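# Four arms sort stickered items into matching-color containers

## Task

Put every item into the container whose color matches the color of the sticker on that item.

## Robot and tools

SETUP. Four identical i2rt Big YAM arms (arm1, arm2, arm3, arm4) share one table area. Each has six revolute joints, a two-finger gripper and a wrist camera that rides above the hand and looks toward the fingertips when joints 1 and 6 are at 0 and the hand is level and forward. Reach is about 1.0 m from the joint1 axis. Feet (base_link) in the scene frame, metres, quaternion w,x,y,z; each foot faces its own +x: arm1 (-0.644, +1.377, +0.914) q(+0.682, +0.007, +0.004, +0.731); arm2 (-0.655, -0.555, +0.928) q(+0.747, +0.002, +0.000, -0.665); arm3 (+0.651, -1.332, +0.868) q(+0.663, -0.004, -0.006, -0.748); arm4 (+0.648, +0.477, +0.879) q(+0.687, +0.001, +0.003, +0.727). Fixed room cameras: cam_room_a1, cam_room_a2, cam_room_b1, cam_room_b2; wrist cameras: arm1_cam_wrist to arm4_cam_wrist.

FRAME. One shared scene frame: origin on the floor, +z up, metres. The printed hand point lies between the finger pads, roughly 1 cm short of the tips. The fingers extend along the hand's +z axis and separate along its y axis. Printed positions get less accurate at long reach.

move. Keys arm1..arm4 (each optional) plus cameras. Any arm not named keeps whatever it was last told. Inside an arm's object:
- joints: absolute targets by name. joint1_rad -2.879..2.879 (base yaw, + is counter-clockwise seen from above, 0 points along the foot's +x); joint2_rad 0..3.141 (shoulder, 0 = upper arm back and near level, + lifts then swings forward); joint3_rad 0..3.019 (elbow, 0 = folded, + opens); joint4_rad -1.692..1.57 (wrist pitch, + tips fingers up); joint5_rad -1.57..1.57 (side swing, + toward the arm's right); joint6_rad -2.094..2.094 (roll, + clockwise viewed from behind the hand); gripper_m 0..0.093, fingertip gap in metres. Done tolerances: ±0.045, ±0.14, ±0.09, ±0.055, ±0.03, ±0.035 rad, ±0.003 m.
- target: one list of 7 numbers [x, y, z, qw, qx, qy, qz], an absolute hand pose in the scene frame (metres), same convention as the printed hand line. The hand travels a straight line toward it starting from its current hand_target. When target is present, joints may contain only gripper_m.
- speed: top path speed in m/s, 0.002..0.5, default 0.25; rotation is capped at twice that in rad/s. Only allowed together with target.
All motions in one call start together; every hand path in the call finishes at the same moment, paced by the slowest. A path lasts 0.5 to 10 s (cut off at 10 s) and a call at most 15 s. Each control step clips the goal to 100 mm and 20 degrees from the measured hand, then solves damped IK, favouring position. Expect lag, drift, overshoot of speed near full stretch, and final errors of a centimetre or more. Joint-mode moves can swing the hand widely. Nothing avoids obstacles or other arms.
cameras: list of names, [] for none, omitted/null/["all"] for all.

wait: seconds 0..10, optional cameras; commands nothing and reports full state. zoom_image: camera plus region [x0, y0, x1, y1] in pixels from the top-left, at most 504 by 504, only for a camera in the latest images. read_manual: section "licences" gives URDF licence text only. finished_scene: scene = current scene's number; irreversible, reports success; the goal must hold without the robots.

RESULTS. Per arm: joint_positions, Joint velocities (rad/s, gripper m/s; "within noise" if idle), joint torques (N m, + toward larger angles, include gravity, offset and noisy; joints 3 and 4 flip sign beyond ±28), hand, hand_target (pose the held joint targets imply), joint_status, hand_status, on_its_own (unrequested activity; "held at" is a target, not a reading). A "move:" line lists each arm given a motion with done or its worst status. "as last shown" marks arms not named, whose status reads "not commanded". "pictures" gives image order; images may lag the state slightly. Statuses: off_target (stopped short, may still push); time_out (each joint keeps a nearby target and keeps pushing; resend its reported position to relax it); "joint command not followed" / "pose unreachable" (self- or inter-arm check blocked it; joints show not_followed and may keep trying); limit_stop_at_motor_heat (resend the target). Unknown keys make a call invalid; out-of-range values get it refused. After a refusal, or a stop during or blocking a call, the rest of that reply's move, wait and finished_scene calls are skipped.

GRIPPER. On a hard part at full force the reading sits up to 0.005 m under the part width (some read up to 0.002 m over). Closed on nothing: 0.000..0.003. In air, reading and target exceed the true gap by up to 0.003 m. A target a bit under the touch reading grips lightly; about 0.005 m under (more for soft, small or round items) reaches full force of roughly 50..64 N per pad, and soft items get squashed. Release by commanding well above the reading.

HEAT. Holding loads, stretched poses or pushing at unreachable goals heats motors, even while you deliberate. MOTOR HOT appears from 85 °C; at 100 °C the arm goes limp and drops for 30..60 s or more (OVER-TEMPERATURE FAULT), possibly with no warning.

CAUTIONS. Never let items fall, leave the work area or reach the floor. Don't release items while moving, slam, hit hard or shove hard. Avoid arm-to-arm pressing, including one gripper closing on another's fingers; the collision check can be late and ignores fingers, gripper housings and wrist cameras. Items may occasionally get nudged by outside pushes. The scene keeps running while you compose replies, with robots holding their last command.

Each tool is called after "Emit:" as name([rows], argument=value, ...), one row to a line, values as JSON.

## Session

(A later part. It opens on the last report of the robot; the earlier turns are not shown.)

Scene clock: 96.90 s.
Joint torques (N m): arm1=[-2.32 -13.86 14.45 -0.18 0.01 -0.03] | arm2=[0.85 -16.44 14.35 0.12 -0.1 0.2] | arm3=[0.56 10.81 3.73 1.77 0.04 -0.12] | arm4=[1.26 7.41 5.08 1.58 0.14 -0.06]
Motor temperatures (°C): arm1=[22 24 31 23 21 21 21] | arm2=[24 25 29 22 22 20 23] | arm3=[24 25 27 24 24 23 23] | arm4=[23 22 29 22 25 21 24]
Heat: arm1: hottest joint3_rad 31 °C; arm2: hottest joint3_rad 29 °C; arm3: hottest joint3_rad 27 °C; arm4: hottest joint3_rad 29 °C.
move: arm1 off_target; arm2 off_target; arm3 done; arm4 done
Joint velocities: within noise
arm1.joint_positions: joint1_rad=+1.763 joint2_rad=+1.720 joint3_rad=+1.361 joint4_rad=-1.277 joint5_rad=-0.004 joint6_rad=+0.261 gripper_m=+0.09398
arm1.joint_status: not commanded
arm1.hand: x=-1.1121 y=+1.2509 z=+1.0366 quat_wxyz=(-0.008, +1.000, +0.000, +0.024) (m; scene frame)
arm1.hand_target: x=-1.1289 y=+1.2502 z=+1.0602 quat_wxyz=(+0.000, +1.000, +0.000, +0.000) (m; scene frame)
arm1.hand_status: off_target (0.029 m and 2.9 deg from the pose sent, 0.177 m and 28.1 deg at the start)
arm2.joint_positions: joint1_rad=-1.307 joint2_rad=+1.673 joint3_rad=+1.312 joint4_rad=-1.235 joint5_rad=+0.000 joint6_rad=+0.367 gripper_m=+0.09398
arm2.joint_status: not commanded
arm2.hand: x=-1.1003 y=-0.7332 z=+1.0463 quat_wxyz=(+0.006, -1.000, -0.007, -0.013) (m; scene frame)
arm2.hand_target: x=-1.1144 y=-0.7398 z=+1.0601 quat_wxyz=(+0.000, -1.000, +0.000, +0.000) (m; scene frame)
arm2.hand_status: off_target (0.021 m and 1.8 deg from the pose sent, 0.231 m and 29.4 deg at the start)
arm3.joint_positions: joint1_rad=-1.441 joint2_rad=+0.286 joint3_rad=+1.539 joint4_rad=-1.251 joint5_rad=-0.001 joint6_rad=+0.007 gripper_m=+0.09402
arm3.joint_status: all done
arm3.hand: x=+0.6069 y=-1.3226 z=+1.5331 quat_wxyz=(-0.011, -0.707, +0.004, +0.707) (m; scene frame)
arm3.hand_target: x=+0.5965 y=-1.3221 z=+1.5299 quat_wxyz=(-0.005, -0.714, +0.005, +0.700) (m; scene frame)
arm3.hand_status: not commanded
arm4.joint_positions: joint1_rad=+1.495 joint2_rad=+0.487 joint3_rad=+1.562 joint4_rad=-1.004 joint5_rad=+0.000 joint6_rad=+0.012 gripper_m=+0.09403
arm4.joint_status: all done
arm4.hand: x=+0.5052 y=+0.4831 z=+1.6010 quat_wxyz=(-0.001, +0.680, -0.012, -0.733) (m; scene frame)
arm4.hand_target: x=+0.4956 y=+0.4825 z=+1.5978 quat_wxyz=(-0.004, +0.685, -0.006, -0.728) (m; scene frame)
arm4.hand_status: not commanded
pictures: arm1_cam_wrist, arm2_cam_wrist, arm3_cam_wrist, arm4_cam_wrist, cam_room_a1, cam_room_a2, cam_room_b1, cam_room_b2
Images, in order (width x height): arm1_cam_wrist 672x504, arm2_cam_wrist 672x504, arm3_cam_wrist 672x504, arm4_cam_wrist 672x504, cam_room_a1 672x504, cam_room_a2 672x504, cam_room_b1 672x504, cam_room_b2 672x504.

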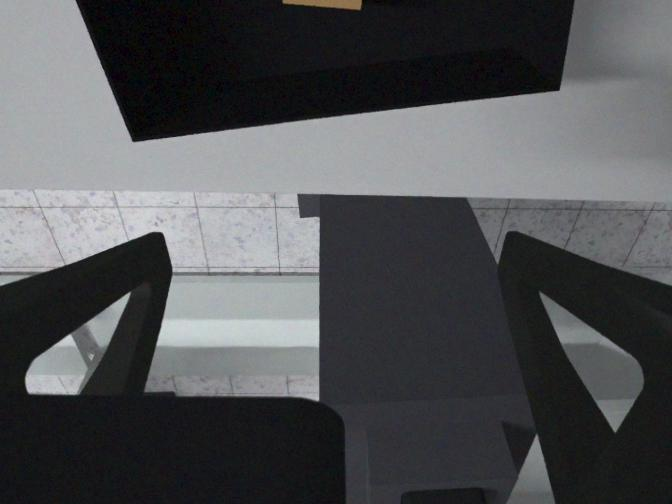

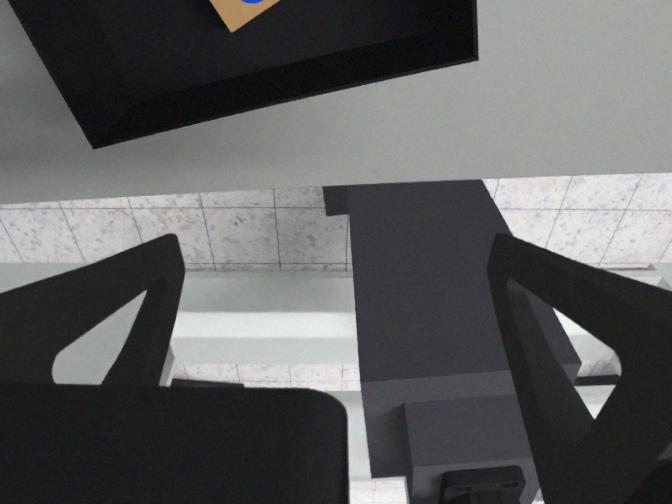

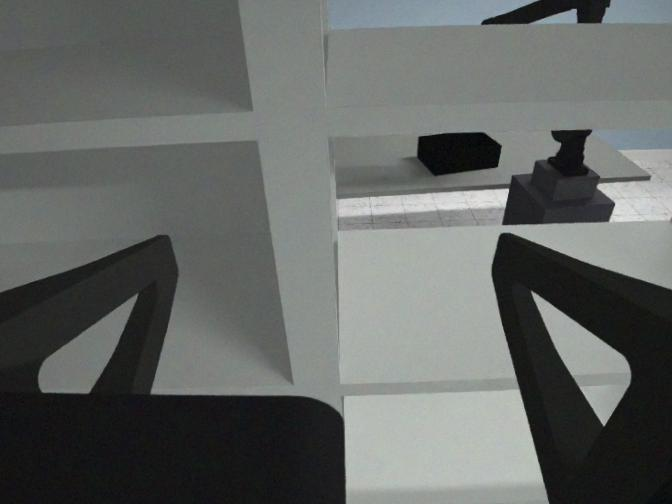

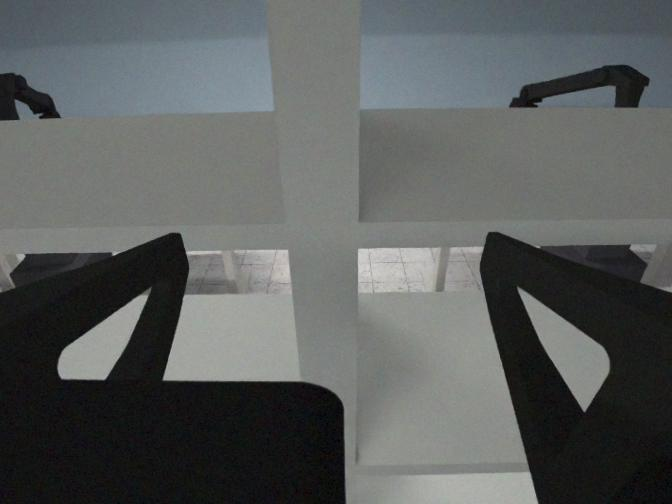

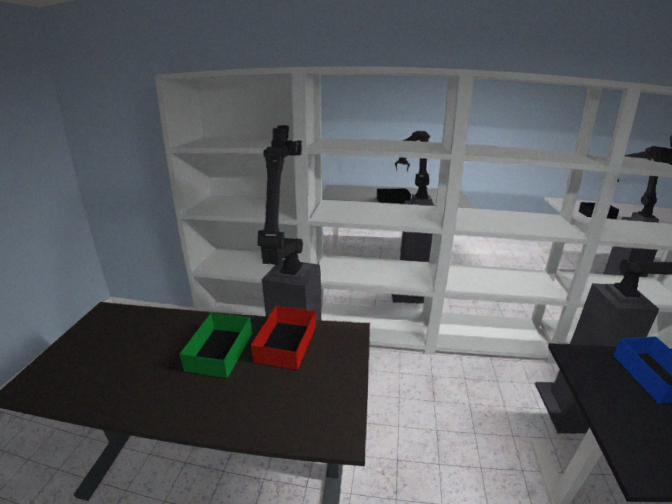

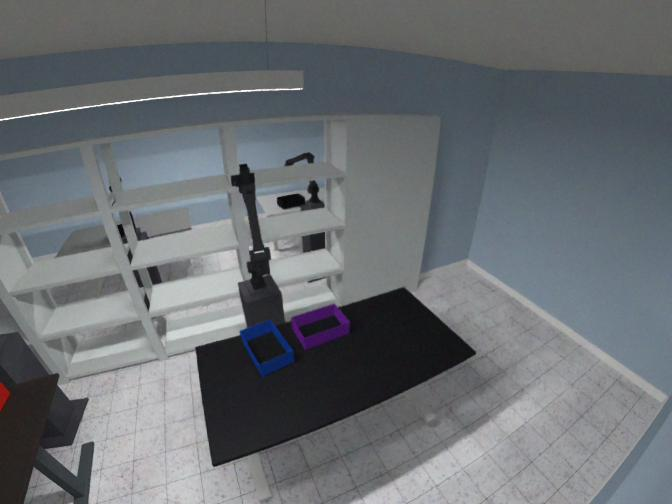

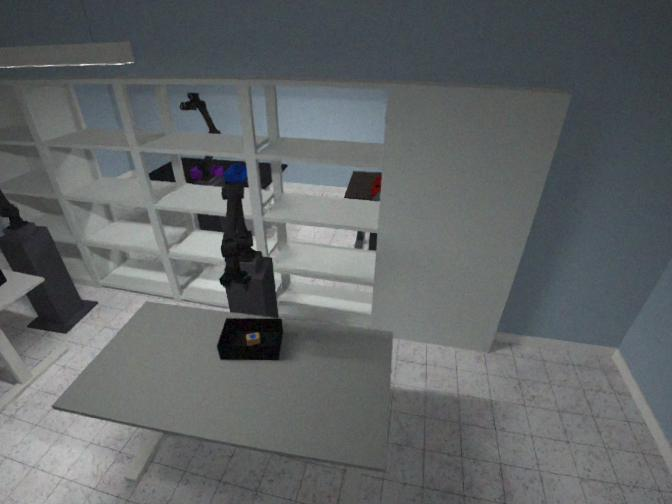

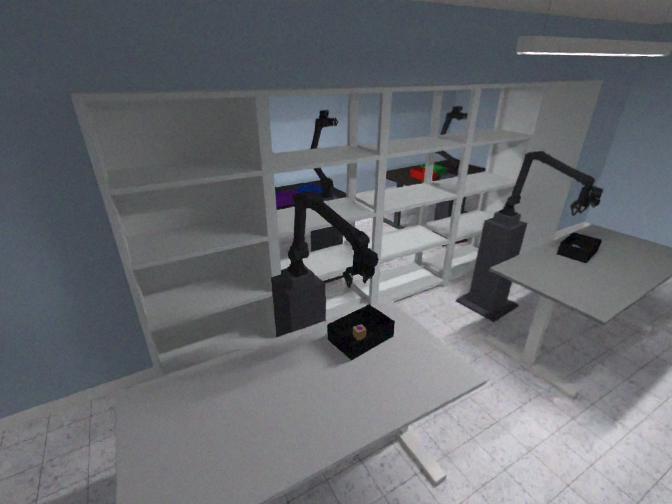

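Emit:
move(arm1={"target":[-1.16,1.232,0.86,0,0.996,0,-0.087],"speed":0.3}, arm2={"target":[-1.06,-0.82,1.0,0,0.966,0,-0.259],"speed":0.3}, cameras=["arm1_cam_wrist","arm2_cam_wrist","cam_room_b2","cam_room_b1"])

Emit:
zoom_image(camera="arm2_cam_wrist", region=[0, 0, 504, 300])

Scene clock: 128.73 s.
Joint torques (N m): arm1=[-1.73 -14.39 7.98 1.2 0.21 0.11] | arm2=[0.56 -15.21 8.87 2.14 0.44 0.2] | arm3=[0.67 10.87 3.74 1.8 0.03 -0.11] | arm4=[1.08 7.12 5.08 1.51 0.11 -0.08]
Motor temperatures (°C): arm1=[22 25 35 23 21 21 21] | arm2=[24 26 32 22 22 20 23] | arm3=[24 25 26 24 24 23 23] | arm4=[23 22 27 22 24 21 24]
Heat: arm1: hottest joint3_rad 35 °C; arm2: hottest joint3_rad 32 °C; arm3: hottest joint3_rad 26 °C; arm4: hottest joint3_rad 27 °C.
move: arm1 done; arm2 done
Joint velocities: within noise
arm1.joint_positions: joint1_rad=+1.783 joint2_rad=+1.967 joint3_rad=+1.166 joint4_rad=-0.639 joint5_rad=+0.041 joint6_rad=+0.279 gripper_m=+0.09398
arm1.joint_status: not commanded
arm1.hand: x=-1.1546 y=+1.2379 z=+0.8575 quat_wxyz=(-0.003, +0.997, +0.000, -0.077) (m; scene frame)
arm1.hand_target: x=-1.1598 y=+1.2320 z=+0.8601 quat_wxyz=(+0.000, +0.996, +0.000, -0.087) (m; scene frame)
arm1.hand_status: done (0.008 m and 1.2 deg from the pose sent, 0.184 m and 12.8 deg at the start)
arm2.joint_positions: joint1_rad=-0.991 joint2_rad=+1.537 joint3_rad=+0.916 joint4_rad=-0.545 joint5_rad=+0.321 joint6_rad=+0.610 gripper_m=+0.09398
arm2.joint_status: not commanded
arm2.hand: x=-1.0592 y=-0.8220 z=+0.9975 quat_wxyz=(+0.005, -0.968, -0.010, +0.252) (m; scene frame)
arm2.hand_target: x=-1.0600 y=-0.8200 z=+1.0000 quat_wxyz=(+0.000, -0.966, +0.000, +0.259) (m; scene frame)
arm2.hand_status: done (0.003 m and 1.6 deg from the pose sent, 0.106 m and 31.5 deg at the start)
arm3, arm4: as last shown
pictures: arm1_cam_wrist, arm2_cam_wrist, cam_room_b1, cam_room_b2
Images, in order (width x height): arm1_cam_wrist 672x504, arm2_cam_wrist 672x504, cam_room_b1 672x504, cam_room_b2 672x504.

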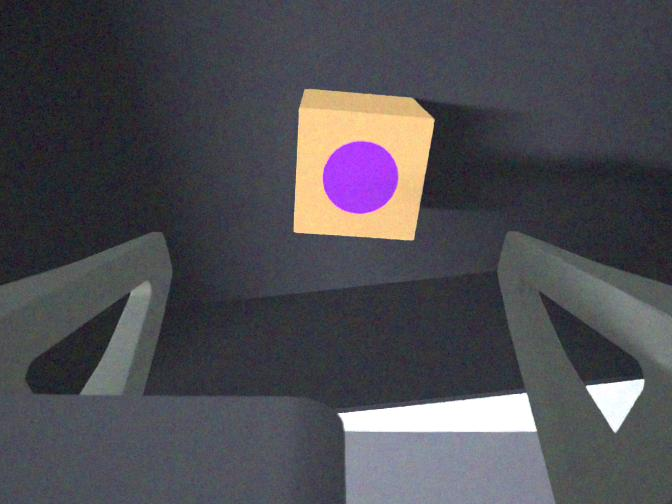

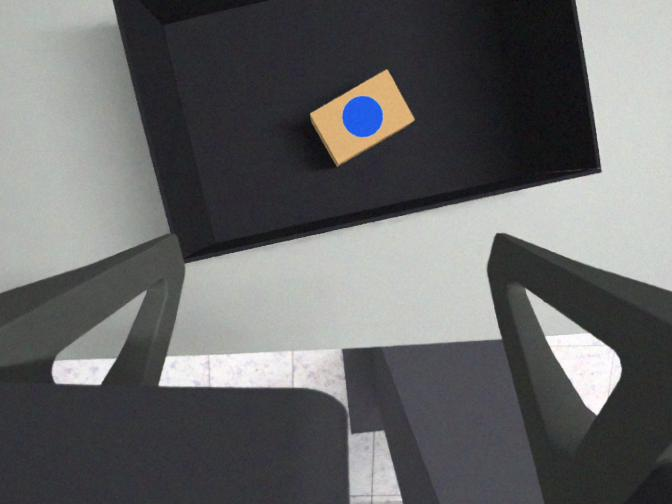

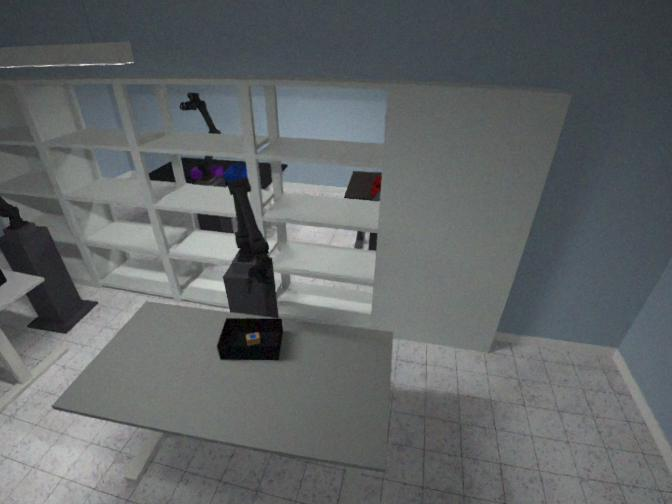

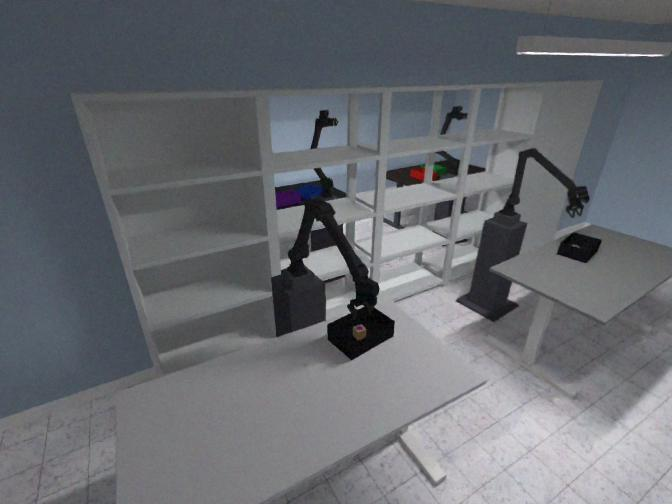

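Scaled by 1.000.

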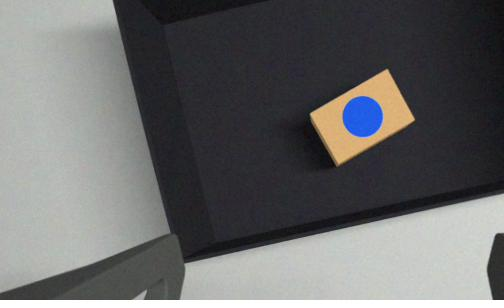

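Emit:
move(arm1={"target":[-1.158,1.242,0.765,0,1,0,0],"speed":0.15}, arm2={"target":[-1.137,-0.80,0.87,0,0.854,-0.52,0],"speed":0.4}, cameras=["arm1_cam_wrist","arm2_cam_wrist","cam_room_b2","cam_room_b1"])

Emit:
zoom_image(camera="cam_room_b2", region=[280, 230, 440, 370])

Scene clock: 155.63 s.
Joint torques (N m): arm1=[-2.43 -14.15 9.7 0.12 -0.03 -0.05] | arm2=[0.56 -17.55 12 0.09 -0.05 0.2] | arm3=[0.62 10.93 3.7 1.76 0.04 -0.11] | arm4=[0.97 7.12 4.94 1.55 0.13 -0.08]
Motor temperatures (°C): arm1=[22 26 32 23 21 21 21] | arm2=[24 26 31 22 22 20 23] | arm3=[24 25 25 24 24 23 23] | arm4=[23 22 26 22 24 21 24]
Heat: arm1: hottest joint3_rad 32 °C; arm2: hottest joint3_rad 31 °C; arm3: hottest joint2_rad 25 °C; arm4: hottest joint3_rad 26 °C.
move: arm1 off_target; arm2 off_target
Joint velocities: within noise
arm1.joint_positions: joint1_rad=+1.770 joint2_rad=+2.198 joint3_rad=+1.247 joint4_rad=-0.651 joint5_rad=-0.005 joint6_rad=+0.266 gripper_m=+0.09398
arm1.joint_status: not commanded
arm1.hand: x=-1.1412 y=+1.2413 z=+0.7621 quat_wxyz=(-0.003, +1.000, +0.001, +0.008) (m; scene frame)
arm1.hand_target: x=-1.1577 y=+1.2421 z=+0.7654 quat_wxyz=(+0.000, +1.000, +0.000, +0.000) (m; scene frame)
arm1.hand_status: off_target (0.017 m and 1.0 deg from the pose sent, 0.093 m and 8.8 deg at the start)
arm2.joint_positions: joint1_rad=-1.216 joint2_rad=+2.001 joint3_rad=+1.270 joint4_rad=-0.841 joint5_rad=+0.001 joint6_rad=+1.550 gripper_m=+0.09398
arm2.joint_status: not commanded
arm2.hand: x=-1.1235 y=-0.7934 z=+0.8719 quat_wxyz=(+0.003, -0.858, +0.513, +0.000) (m; scene frame)
arm2.hand_target: x=-1.1365 y=-0.7997 z=+0.8702 quat_wxyz=(+0.000, -0.854, +0.520, +0.000) (m; scene frame)
arm2.hand_status: off_target (0.015 m and 1.0 deg from the pose sent, 0.151 m and 69.6 deg at the start)
arm3, arm4: as last shown
pictures: arm1_cam_wrist, arm2_cam_wrist, cam_room_b1, cam_room_b2
Images, in order (width x height): arm1_cam_wrist 672x504, arm2_cam_wrist 672x504, cam_room_b1 672x504, cam_room_b2 672x504.

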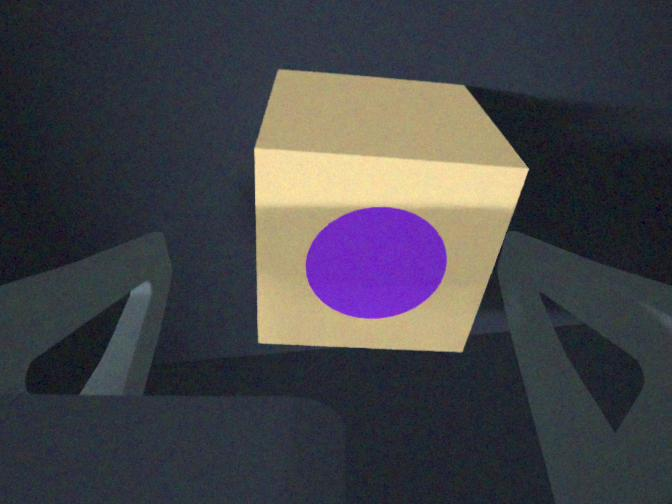

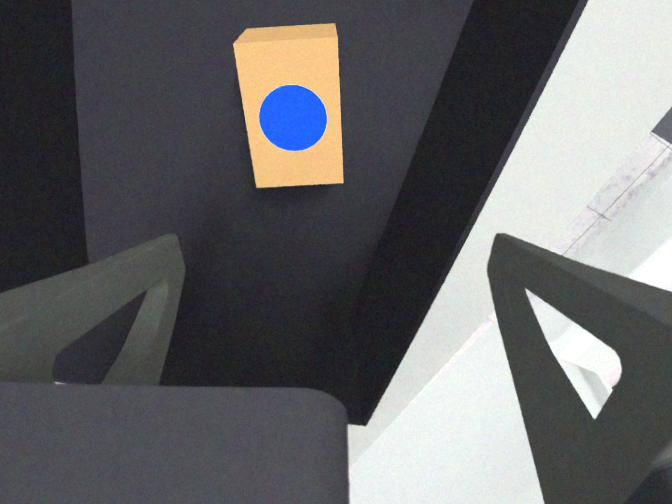

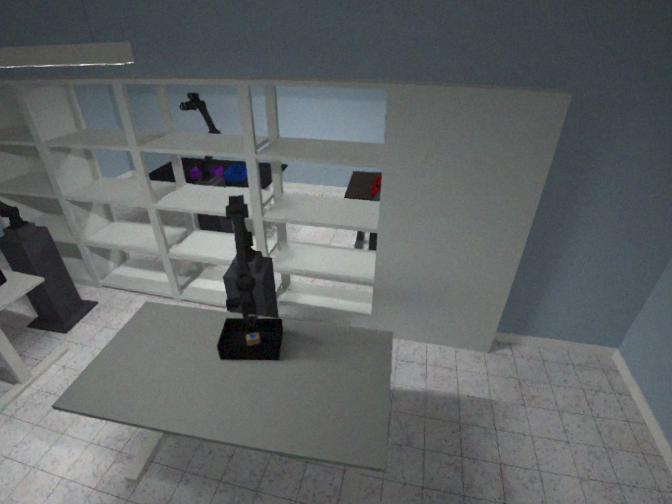

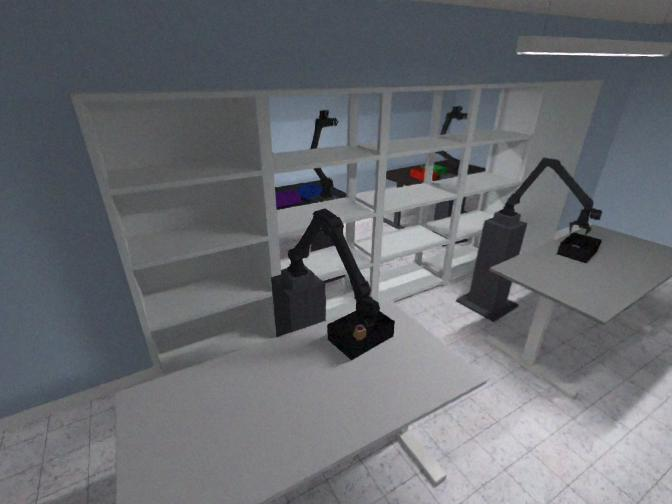

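Scaled by 3.150.

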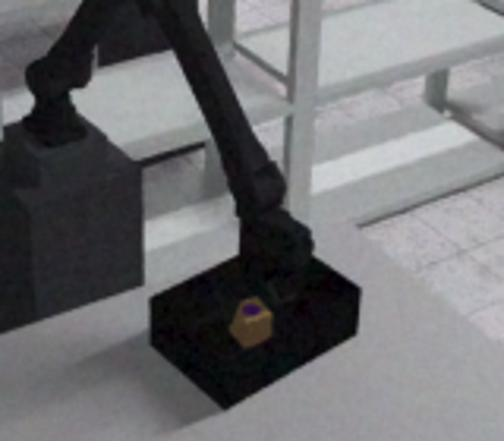

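Emit:
move(arm1={"target":[-1.152,1.253,0.735,0,1,0,0],"speed":0.15}, arm2={"target":[-1.1515,-0.817,0.79,0,0.893,-0.45,0],"speed":0.4}, cameras=["arm1_cam_wrist","arm2_cam_wrist"])

Scene clock: 176.93 s.
Joint torques (N m): arm1=[-1.96 -15.33 7.39 0.85 0 -0.04] | arm2=[1.38 -20.66 10.3 0.92 -0.03 -0.06] | arm3=[0.56 10.81 3.73 1.77 0.04 -0.13] | arm4=[1.03 7.18 5 1.58 0.11 -0.09]
Motor temperatures (°C): arm1=[22 26 31 23 21 21 21] | arm2=[24 26 32 22 22 20 23] | arm3=[24 25 25 24 24 23 23] | arm4=[23 22 26 22 24 21 24]
Heat: arm1: hottest joint3_rad 31 °C; arm2: hottest joint3_rad 32 °C; arm3: hottest joint2_rad 25 °C; arm4: hottest joint3_rad 26 °C.
move: arm1 off_target; arm2 off_target
Joint velocities: within noise
arm1.joint_positions: joint1_rad=+1.751 joint2_rad=+2.254 joint3_rad=+1.247 joint4_rad=-0.605 joint5_rad=-0.005 joint6_rad=+0.249 gripper_m=+0.09398
arm1.joint_status: not commanded
arm1.hand: x=-1.1386 y=+1.2526 z=+0.7344 quat_wxyz=(-0.004, +1.000, +0.000, +0.013) (m; scene frame)
arm1.hand_target: x=-1.1518 y=+1.2531 z=+0.7353 quat_wxyz=(+0.000, +1.000, +0.000, +0.000) (m; scene frame)
arm1.hand_status: off_target (0.013 m and 1.5 deg from the pose sent, 0.031 m and 1.0 deg at the start)
arm2.joint_positions: joint1_rad=-1.210 joint2_rad=+2.203 joint3_rad=+1.343 joint4_rad=-0.744 joint5_rad=+0.001 joint6_rad=+1.434 gripper_m=+0.09398
arm2.joint_status: not commanded
arm2.hand: x=-1.1362 y=-0.8031 z=+0.7873 quat_wxyz=(+0.015, -0.888, +0.460, -0.009) (m; scene frame)
arm2.hand_target: x=-1.1509 y=-0.8168 z=+0.7906 quat_wxyz=(+0.000, -0.893, +0.450, +0.000) (m; scene frame)
arm2.hand_status: off_target (0.021 m and 2.4 deg from the pose sent, 0.090 m and 8.3 deg at the start)
arm3, arm4: as last shown
pictures: arm1_cam_wrist, arm2_cam_wrist
Images, in order (width x height): arm1_cam_wrist 672x504, arm2_cam_wrist 672x504.

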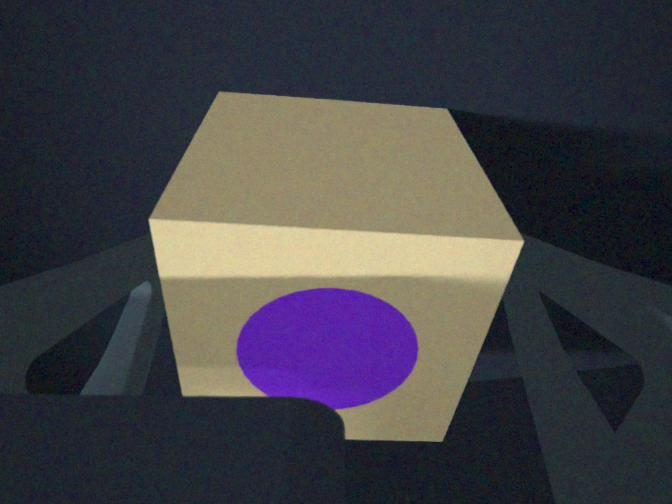

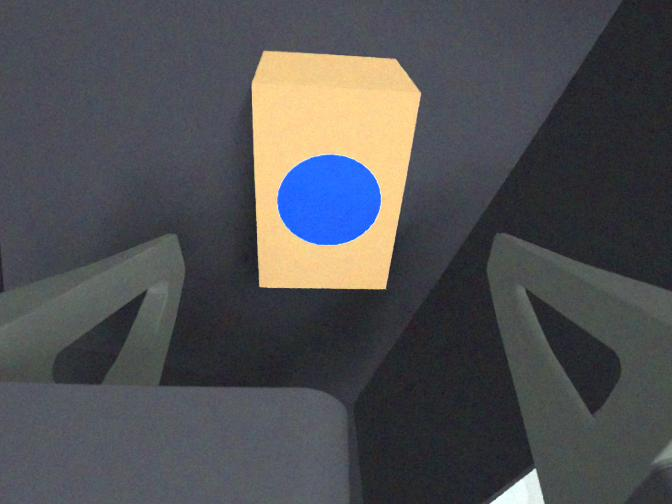

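Emit:
move(arm1={"joints":{"gripper_m":0.04}}, arm2={"target":[-1.145,-0.825,0.732,0,0.870,-0.492,0],"speed":0.15}, cameras=["arm1_cam_wrist","arm2_cam_wrist"])

Scene clock: 194.40 s.
Joint torques (N m): arm1=[-2.08 -15.62 7.31 0.91 0.03 -0.09] | arm2=[1.49 -19.72 9.57 0.92 -0.03 0.19] | arm3=[0.62 10.81 3.74 1.77 0.04 -0.11] | arm4=[1.08 7.53 5 1.47 0.12 -0.09]
Motor temperatures (°C): arm1=[22 26 30 23 21 21 21] | arm2=[24 26 31 22 22 20 23] | arm3=[24 25 25 24 24 23 23] | arm4=[23 22 26 22 24 21 24]
Heat: arm1: hottest joint3_rad 30 °C; arm2: hottest joint3_rad 31 °C; arm3: hottest joint2_rad 25 °C; arm4: hottest joint3_rad 26 °C.
move: arm1 off_target; arm2 off_target
Joint velocities: within noise
arm1.joint_positions: joint1_rad=+1.751 joint2_rad=+2.254 joint3_rad=+1.247 joint4_rad=-0.605 joint5_rad=-0.006 joint6_rad=+0.248 gripper_m=+0.05307
arm1.joint_status: gripper_m off_target (ended at +0.05309, target +0.04000)
arm1.hand: x=-1.1387 y=+1.2524 z=+0.7344 quat_wxyz=(-0.003, +1.000, +0.000, +0.012) (m; scene frame)
arm1.hand_target: x=-1.1518 y=+1.2531 z=+0.7353 quat_wxyz=(+0.000, +1.000, +0.000, +0.000) (m; scene frame)
arm1.hand_status: not commanded
arm2.joint_positions: joint1_rad=-1.192 joint2_rad=+2.302 joint3_rad=+1.357 joint4_rad=-0.642 joint5_rad=+0.001 joint6_rad=+1.519 gripper_m=+0.09399
arm2.joint_status: not commanded
arm2.hand: x=-1.1346 y=-0.8132 z=+0.7381 quat_wxyz=(+0.009, -0.872, +0.490, -0.004) (m; scene frame)
arm2.hand_target: x=-1.1445 y=-0.8247 z=+0.7325 quat_wxyz=(+0.000, -0.871, +0.492, +0.000) (m; scene frame)
arm2.hand_status: off_target (0.017 m and 1.2 deg from the pose sent, 0.060 m and 4.6 deg at the start)
arm3, arm4: as last shown
pictures: arm1_cam_wrist, arm2_cam_wrist
Images, in order (width x height): arm1_cam_wrist 672x504, arm2_cam_wrist 672x504.

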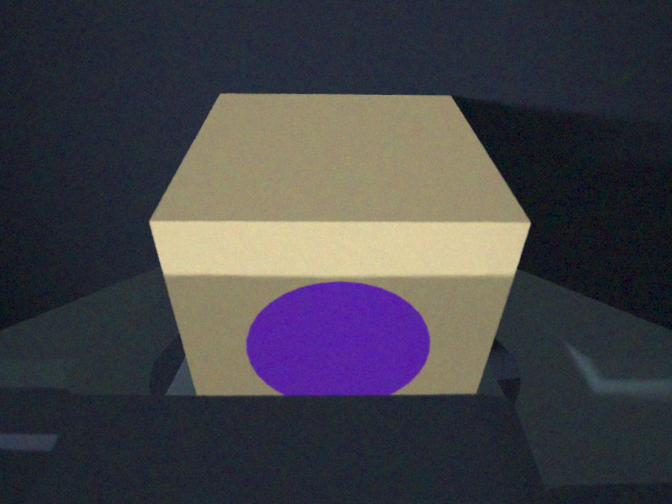

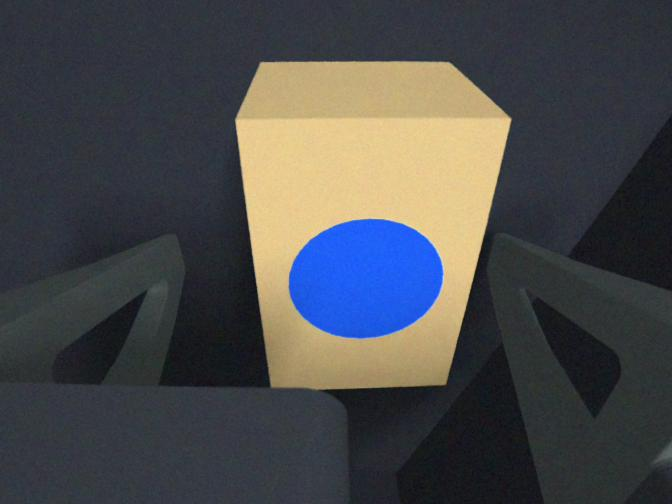

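Emit:
move(arm1={"target":[-1.13,1.25,0.95,0,1,0,0],"speed":0.2}, arm2={"target":[-1.138,-0.821,0.720,0,0.870,-0.492,0],"speed":0.15}, cameras=["arm1_cam_wrist","arm2_cam_wrist"])

Emit:
move(arm2={"joints":{"gripper_m":0.03}}, cameras=["arm2_cam_wrist"])

Scene clock: 205.83 s.
Joint torques (N m): arm1=[-1.38 -14.27 11.88 -0.13 0.02 0.1] | arm2=[1.49 -18.61 7.76 1.16 -0.01 0.21] | arm3=[0.67 10.75 3.73 1.76 0.04 -0.12] | arm4=[1.2 7.47 5.01 1.46 0.1 -0.08]
Motor temperatures (°C): arm1=[22 26 30 23 21 21 22] | arm2=[24 26 31 22 22 20 23] | arm3=[24 25 25 24 24 23 23] | arm4=[23 22 26 22 24 21 24]
Heat: arm1: hottest joint3_rad 30 °C; arm2: hottest joint3_rad 31 °C; arm3: hottest joint2_rad 25 °C; arm4: hottest joint3_rad 26 °C.
move: arm1 off_target; arm2 off_target
Joint velocities: within noise
arm1.joint_positions: joint1_rad=+1.751 joint2_rad=+1.840 joint3_rad=+1.223 joint4_rad=-1.008 joint5_rad=-0.006 joint6_rad=+0.248 gripper_m=+0.05307
arm1.joint_status: not commanded
arm1.hand: x=-1.1146 y=+1.2572 z=+0.9322 quat_wxyz=(-0.005, +1.000, +0.000, +0.019) (m; scene frame)
arm1.hand_target: x=-1.1294 y=+1.2501 z=+0.9503 quat_wxyz=(+0.000, +1.000, +0.000, +0.000) (m; scene frame)
arm1.hand_status: off_target (0.025 m and 2.3 deg from the pose sent, 0.216 m and 1.5 deg at the start)
arm2.joint_positions: joint1_rad=-1.192 joint2_rad=+2.302 joint3_rad=+1.357 joint4_rad=-0.611 joint5_rad=+0.001 joint6_rad=+1.519 gripper_m=+0.09398
arm2.joint_status: not commanded
arm2.hand: x=-1.1414 y=-0.8169 z=+0.7381 quat_wxyz=(-0.005, -0.872, +0.490, +0.004) (m; scene frame)
arm2.hand_target: x=-1.1375 y=-0.8205 z=+0.7205 quat_wxyz=(+0.000, -0.870, +0.492, +0.000) (m; scene frame)
arm2.hand_status: off_target (0.019 m and 0.8 deg from the pose sent, 0.020 m and 1.2 deg at the start)
arm3, arm4: as last shown
pictures: arm1_cam_wrist, arm2_cam_wrist
Images, in order (width x height): arm1_cam_wrist 672x504, arm2_cam_wrist 672x504.

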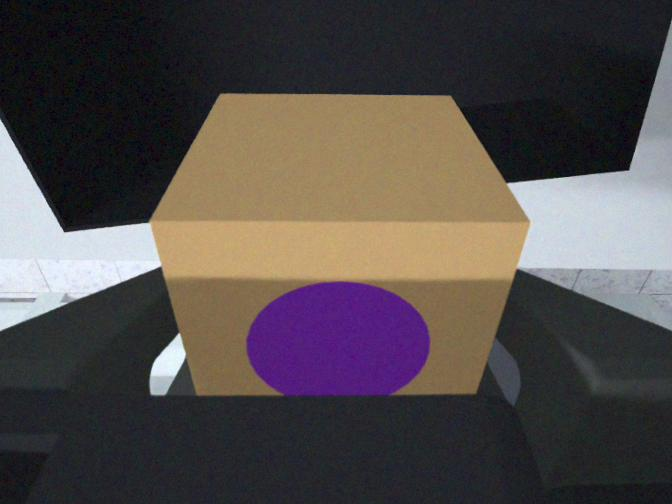

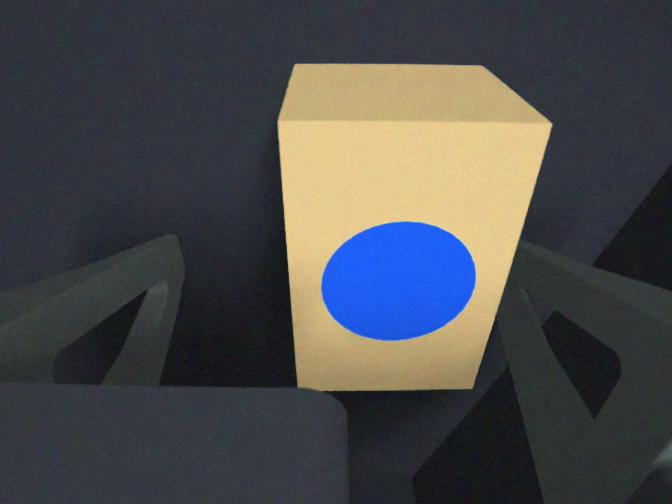

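Scene clock: 206.47 s.
Joint torques (N m): arm1=[-1.44 -14.62 11.9 -0.08 0.01 0.1] | arm2=[1.49 -18.67 7.77 1.1 0.01 0.19] | arm3=[0.62 10.81 3.74 1.76 0.05 -0.11] | arm4=[1.61 7.47 4.98 1.59 0.09 -0.09]
Motor temperatures (°C): arm1=[22 26 30 23 21 21 22] | arm2=[24 26 31 22 22 20 23] | arm3=[24 25 25 24 24 23 23] | arm4=[23 22 26 22 24 21 24]
Heat: arm1: hottest joint3_rad 30 °C; arm2: hottest joint3_rad 31 °C; arm3: hottest joint2_rad 25 °C; arm4: hottest joint3_rad 26 °C.
move: arm2 off_target
Joint velocities: within noise
arm1, arm3, arm4: as last shown
arm2.joint_positions: joint1_rad=-1.192 joint2_rad=+2.302 joint3_rad=+1.357 joint4_rad=-0.609 joint5_rad=+0.000 joint6_rad=+1.521 gripper_m=+0.04426
arm2.joint_status: gripper_m off_target (ended at +0.04428, target +0.03000)
arm2.hand: x=-1.1415 y=-0.8171 z=+0.7379 quat_wxyz=(-0.005, -0.871, +0.490, +0.005) (m; scene frame)
arm2.hand_target: x=-1.1375 y=-0.8205 z=+0.7205 quat_wxyz=(+0.000, -0.870, +0.492, +0.000) (m; scene frame)
arm2.hand_status: not commanded
pictures: arm2_cam_wrist
Images, in order (width x height): arm2_cam_wrist 672x504.

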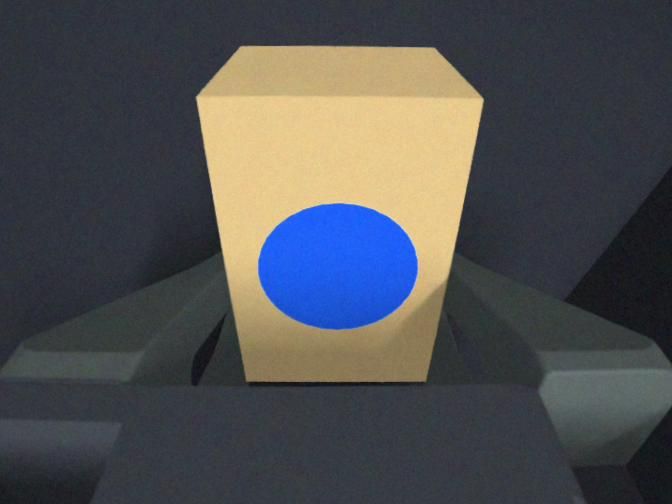

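Emit:
move(arm1={"joints":{"joint1_rad":-2.25,"joint2_rad":0.6,"joint3_rad":1.3,"joint4_rad":-1.6,"joint5_rad":0,"joint6_rad":0}}, arm2={"target":[-1.12,-0.80,0.95,0,0.870,-0.492,0],"speed":0.3}, cameras=["arm1_cam_wrist","arm2_cam_wrist"])

Emit:
move(arm1={"target":[-0.40,1.205,1.09,0,0.3,0.954,0],"speed":0.3}, arm2={"joints":{"joint1_rad":2.124,"joint2_rad":0.6,"joint3_rad":1.3,"joint4_rad":-1.6,"joint5_rad":0,"joint6_rad":0}}, cameras=["arm1_cam_wrist","arm2_cam_wrist","cam_room_b2","cam_room_b1","cam_room_a2"])

Scene clock: 254.17 s.
Joint torques (N m): arm1=[-1.96 3.25 12.42 1.09 -0.03 -0.04] | arm2=[0.03 -18.49 10.56 0.17 0 0] | arm3=[0.62 10.75 3.74 1.77 0.04 -0.12] | arm4=[1.14 7.18 5.09 1.7 0.08 -0.09]
Motor temperatures (°C): arm1=[22 27 32 23 21 21 22] | arm2=[24 27 29 22 22 20 24] | arm3=[24 25 24 24 24 23 23] | arm4=[23 22 25 22 24 21 24]
Heat: arm1: hottest joint3_rad 32 °C; arm2: hottest joint3_rad 29 °C; arm3: hottest joint2_rad 25 °C; arm4: hottest joint3_rad 25 °C.
move: arm1 done; arm2 done
Joint velocities: within noise
arm1.joint_positions: joint1_rad=-2.243 joint2_rad=+0.599 joint3_rad=+1.264 joint4_rad=-1.591 joint5_rad=+0.002 joint6_rad=+0.007 gripper_m=+0.05305
arm1.joint_status: all done
arm1.hand: x=-0.4762 y=+1.2645 z=+1.3507 quat_wxyz=(-0.295, -0.285, -0.907, +0.095) (m; scene frame)
arm1.hand_target: x=-0.4791 y=+1.2652 z=+1.3650 quat_wxyz=(-0.306, -0.283, -0.903, +0.100) (m; scene frame)
arm1.hand_status: not commanded
arm2.joint_positions: joint1_rad=-1.194 joint2_rad=+1.867 joint3_rad=+1.303 joint4_rad=-0.999 joint5_rad=+0.000 joint6_rad=+1.521 gripper_m=+0.04426
arm2.joint_status: not commanded
arm2.hand: x=-1.1149 y=-0.8025 z=+0.9494 quat_wxyz=(-0.001, -0.871, +0.491, +0.002) (m; scene frame)
arm2.hand_target: x=-1.1199 y=-0.8000 z=+0.9499 quat_wxyz=(+0.000, -0.870, +0.492, +0.000) (m; scene frame)
arm2.hand_status: done (0.006 m and 0.4 deg from the pose sent, 0.214 m and 0.8 deg at the start)
arm3, arm4: as last shown
pictures: arm1_cam_wrist, arm2_cam_wrist
Images, in order (width x height): arm1_cam_wrist 672x504, arm2_cam_wrist 672x504.

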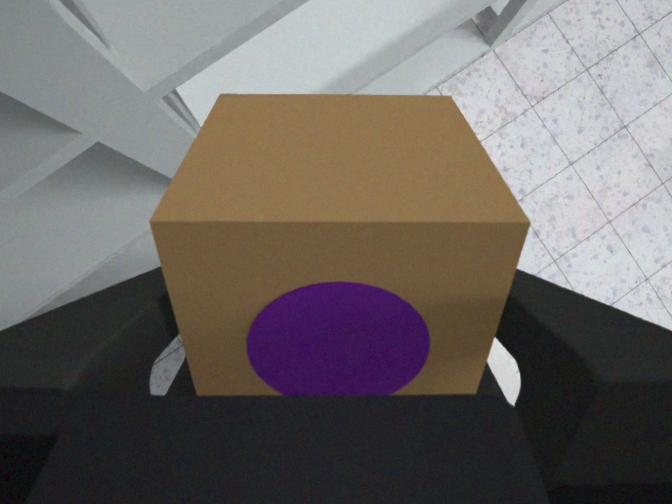

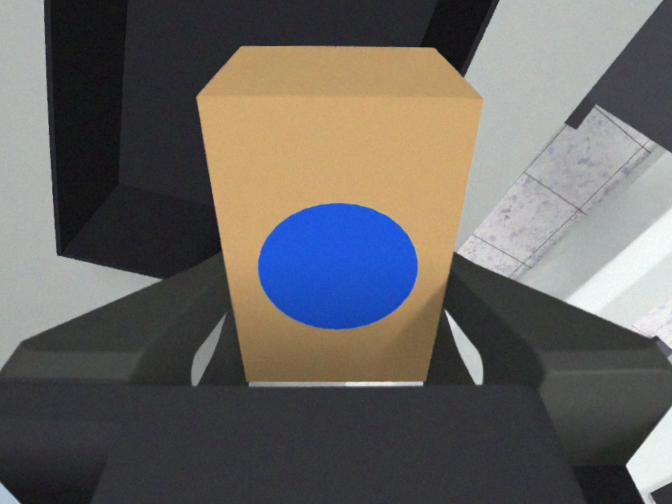

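Scene clock: 256.60 s.
Joint torques (N m): arm1=[-2.55 -6.01 11.07 0.68 -0.03 -0.02] | arm2=[1.08 0.62 9.72 1.52 0.1 -0.07] | arm3=[0.5 10.75 3.71 1.78 0.04 -0.13] | arm4=[1.26 7.12 5.04 1.55 0.11 -0.09]
Motor temperatures (°C): arm1=[22 27 32 23 21 21 22] | arm2=[24 27 29 22 22 20 24] | arm3=[24 25 24 24 24 23 23] | arm4=[23 22 25 22 24 21 24]
Heat: arm1: hottest joint3_rad 32 °C; arm2: hottest joint3_rad 29 °C; arm3: hottest joint2_rad 25 °C; arm4: hottest joint3_rad 25 °C.
move: arm1 off_target; arm2 done
Joint velocities: within noise
arm1.joint_positions: joint1_rad=-2.250 joint2_rad=+1.135 joint3_rad=+0.910 joint4_rad=-1.371 joint5_rad=-0.006 joint6_rad=-0.005 gripper_m=+0.05305
arm1.joint_status: not commanded
arm1.hand: x=-0.4033 y=+1.2112 z=+1.0816 quat_wxyz=(+0.019, -0.298, -0.954, -0.005) (m; scene frame)
arm1.hand_target: x=-0.4001 y=+1.2051 z=+1.0901 quat_wxyz=(+0.000, -0.300, -0.954, +0.000) (m; scene frame)
arm1.hand_status: off_target (0.011 m and 2.2 deg from the pose sent, 0.278 m and 36.2 deg at the start)
arm2.joint_positions: joint1_rad=+2.119 joint2_rad=+0.601 joint3_rad=+1.301 joint4_rad=-1.587 joint5_rad=-0.003 joint6_rad=+0.013 gripper_m=+0.04426
arm2.joint_status: all done
arm2.hand: x=-0.5021 y=-0.4362 z=+1.3849 quat_wxyz=(-0.317, +0.302, -0.892, -0.114) (m; scene frame)
arm2.hand_target: x=-0.5047 y=-0.4375 z=+1.3827 quat_wxyz=(-0.312, +0.310, -0.891, -0.109) (m; scene frame)
arm2.hand_status: not commanded
arm3.joint_positions: joint1_rad=-1.441 joint2_rad=+0.286 joint3_rad=+1.539 joint4_rad=-1.251 joint5_rad=-0.001 joint6_rad=+0.007 gripper_m=+0.09402
arm3.joint_status: not commanded
arm3.hand: x=+0.6069 y=-1.3226 z=+1.5331 quat_wxyz=(-0.011, -0.707, +0.004, +0.707) (m; scene frame)
arm3.hand_target: x=+0.5965 y=-1.3221 z=+1.5299 quat_wxyz=(-0.005, -0.714, +0.005, +0.700) (m; scene frame)
arm3.hand_status: not commanded
arm4.joint_positions: joint1_rad=+1.495 joint2_rad=+0.487 joint3_rad=+1.562 joint4_rad=-1.004 joint5_rad=+0.000 joint6_rad=+0.012 gripper_m=+0.09403
arm4.joint_status: not commanded
arm4.hand: x=+0.5052 y=+0.4831 z=+1.6010 quat_wxyz=(-0.001, +0.680, -0.012, -0.733) (m; scene frame)
arm4.hand_target: x=+0.4956 y=+0.4825 z=+1.5978 quat_wxyz=(-0.004, +0.685, -0.006, -0.728) (m; scene frame)
arm4.hand_status: not commanded
pictures: arm1_cam_wrist, arm2_cam_wrist, cam_room_a2, cam_room_b1, cam_room_b2
Images, in order (width x height): arm1_cam_wrist 672x504, arm2_cam_wrist 672x504, cam_room_a2 672x504, cam_room_b1 672x504, cam_room_b2 672x504.

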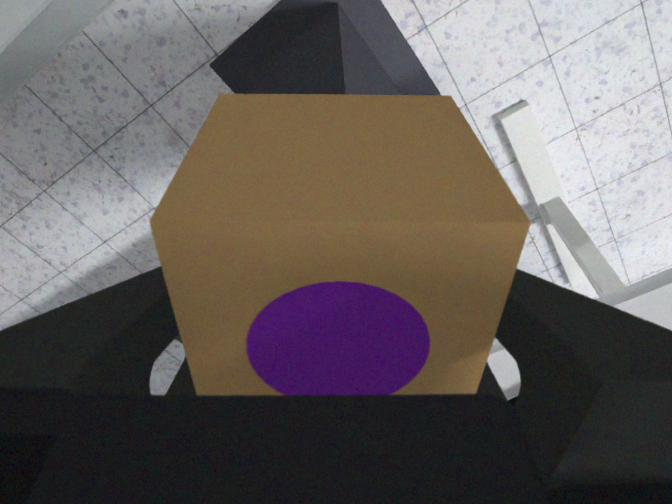

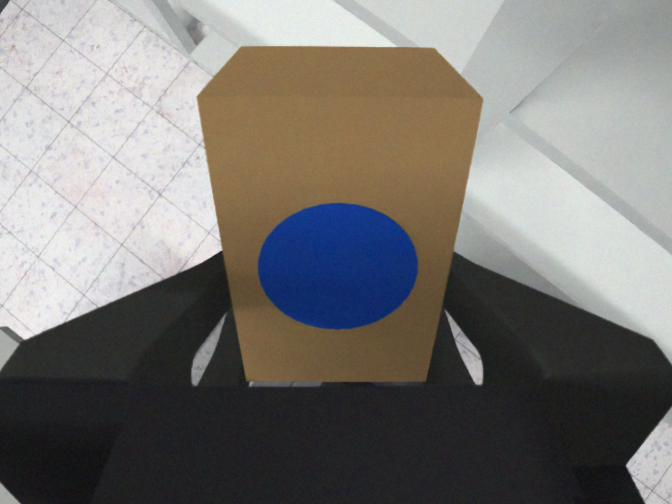

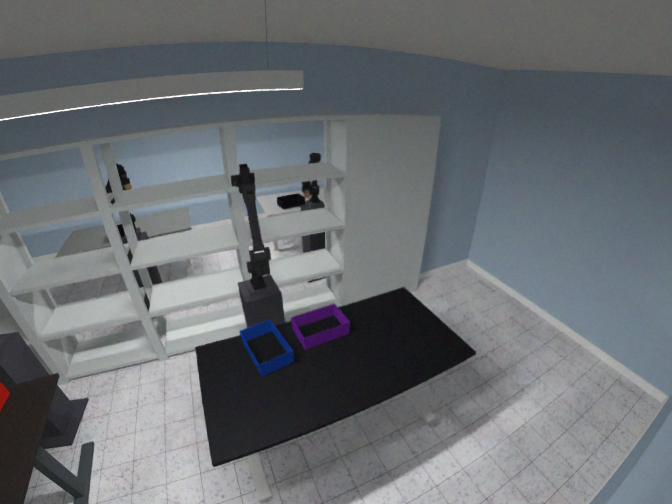

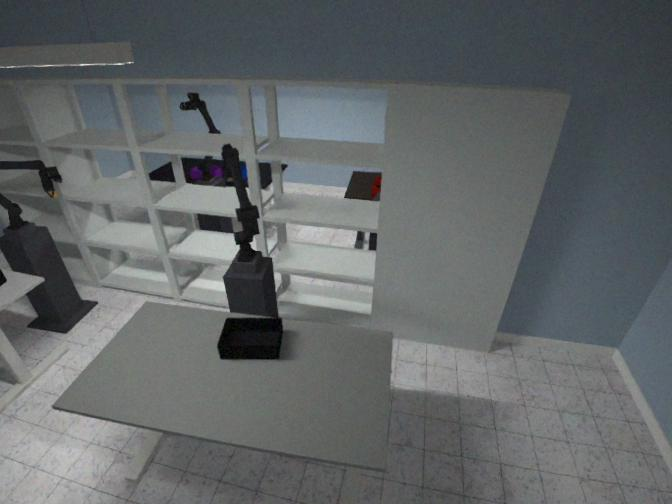

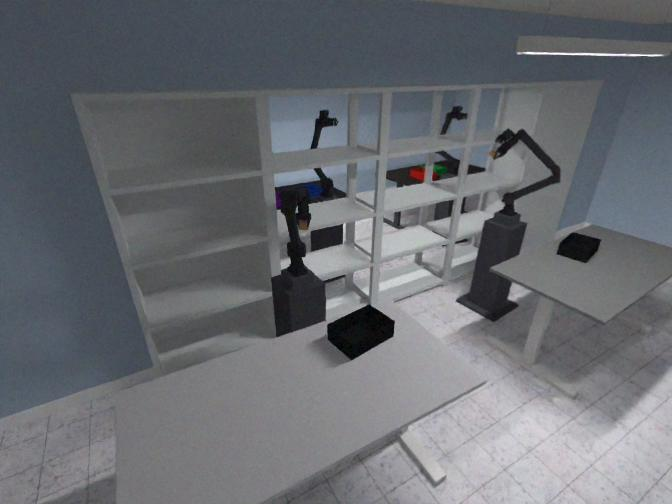

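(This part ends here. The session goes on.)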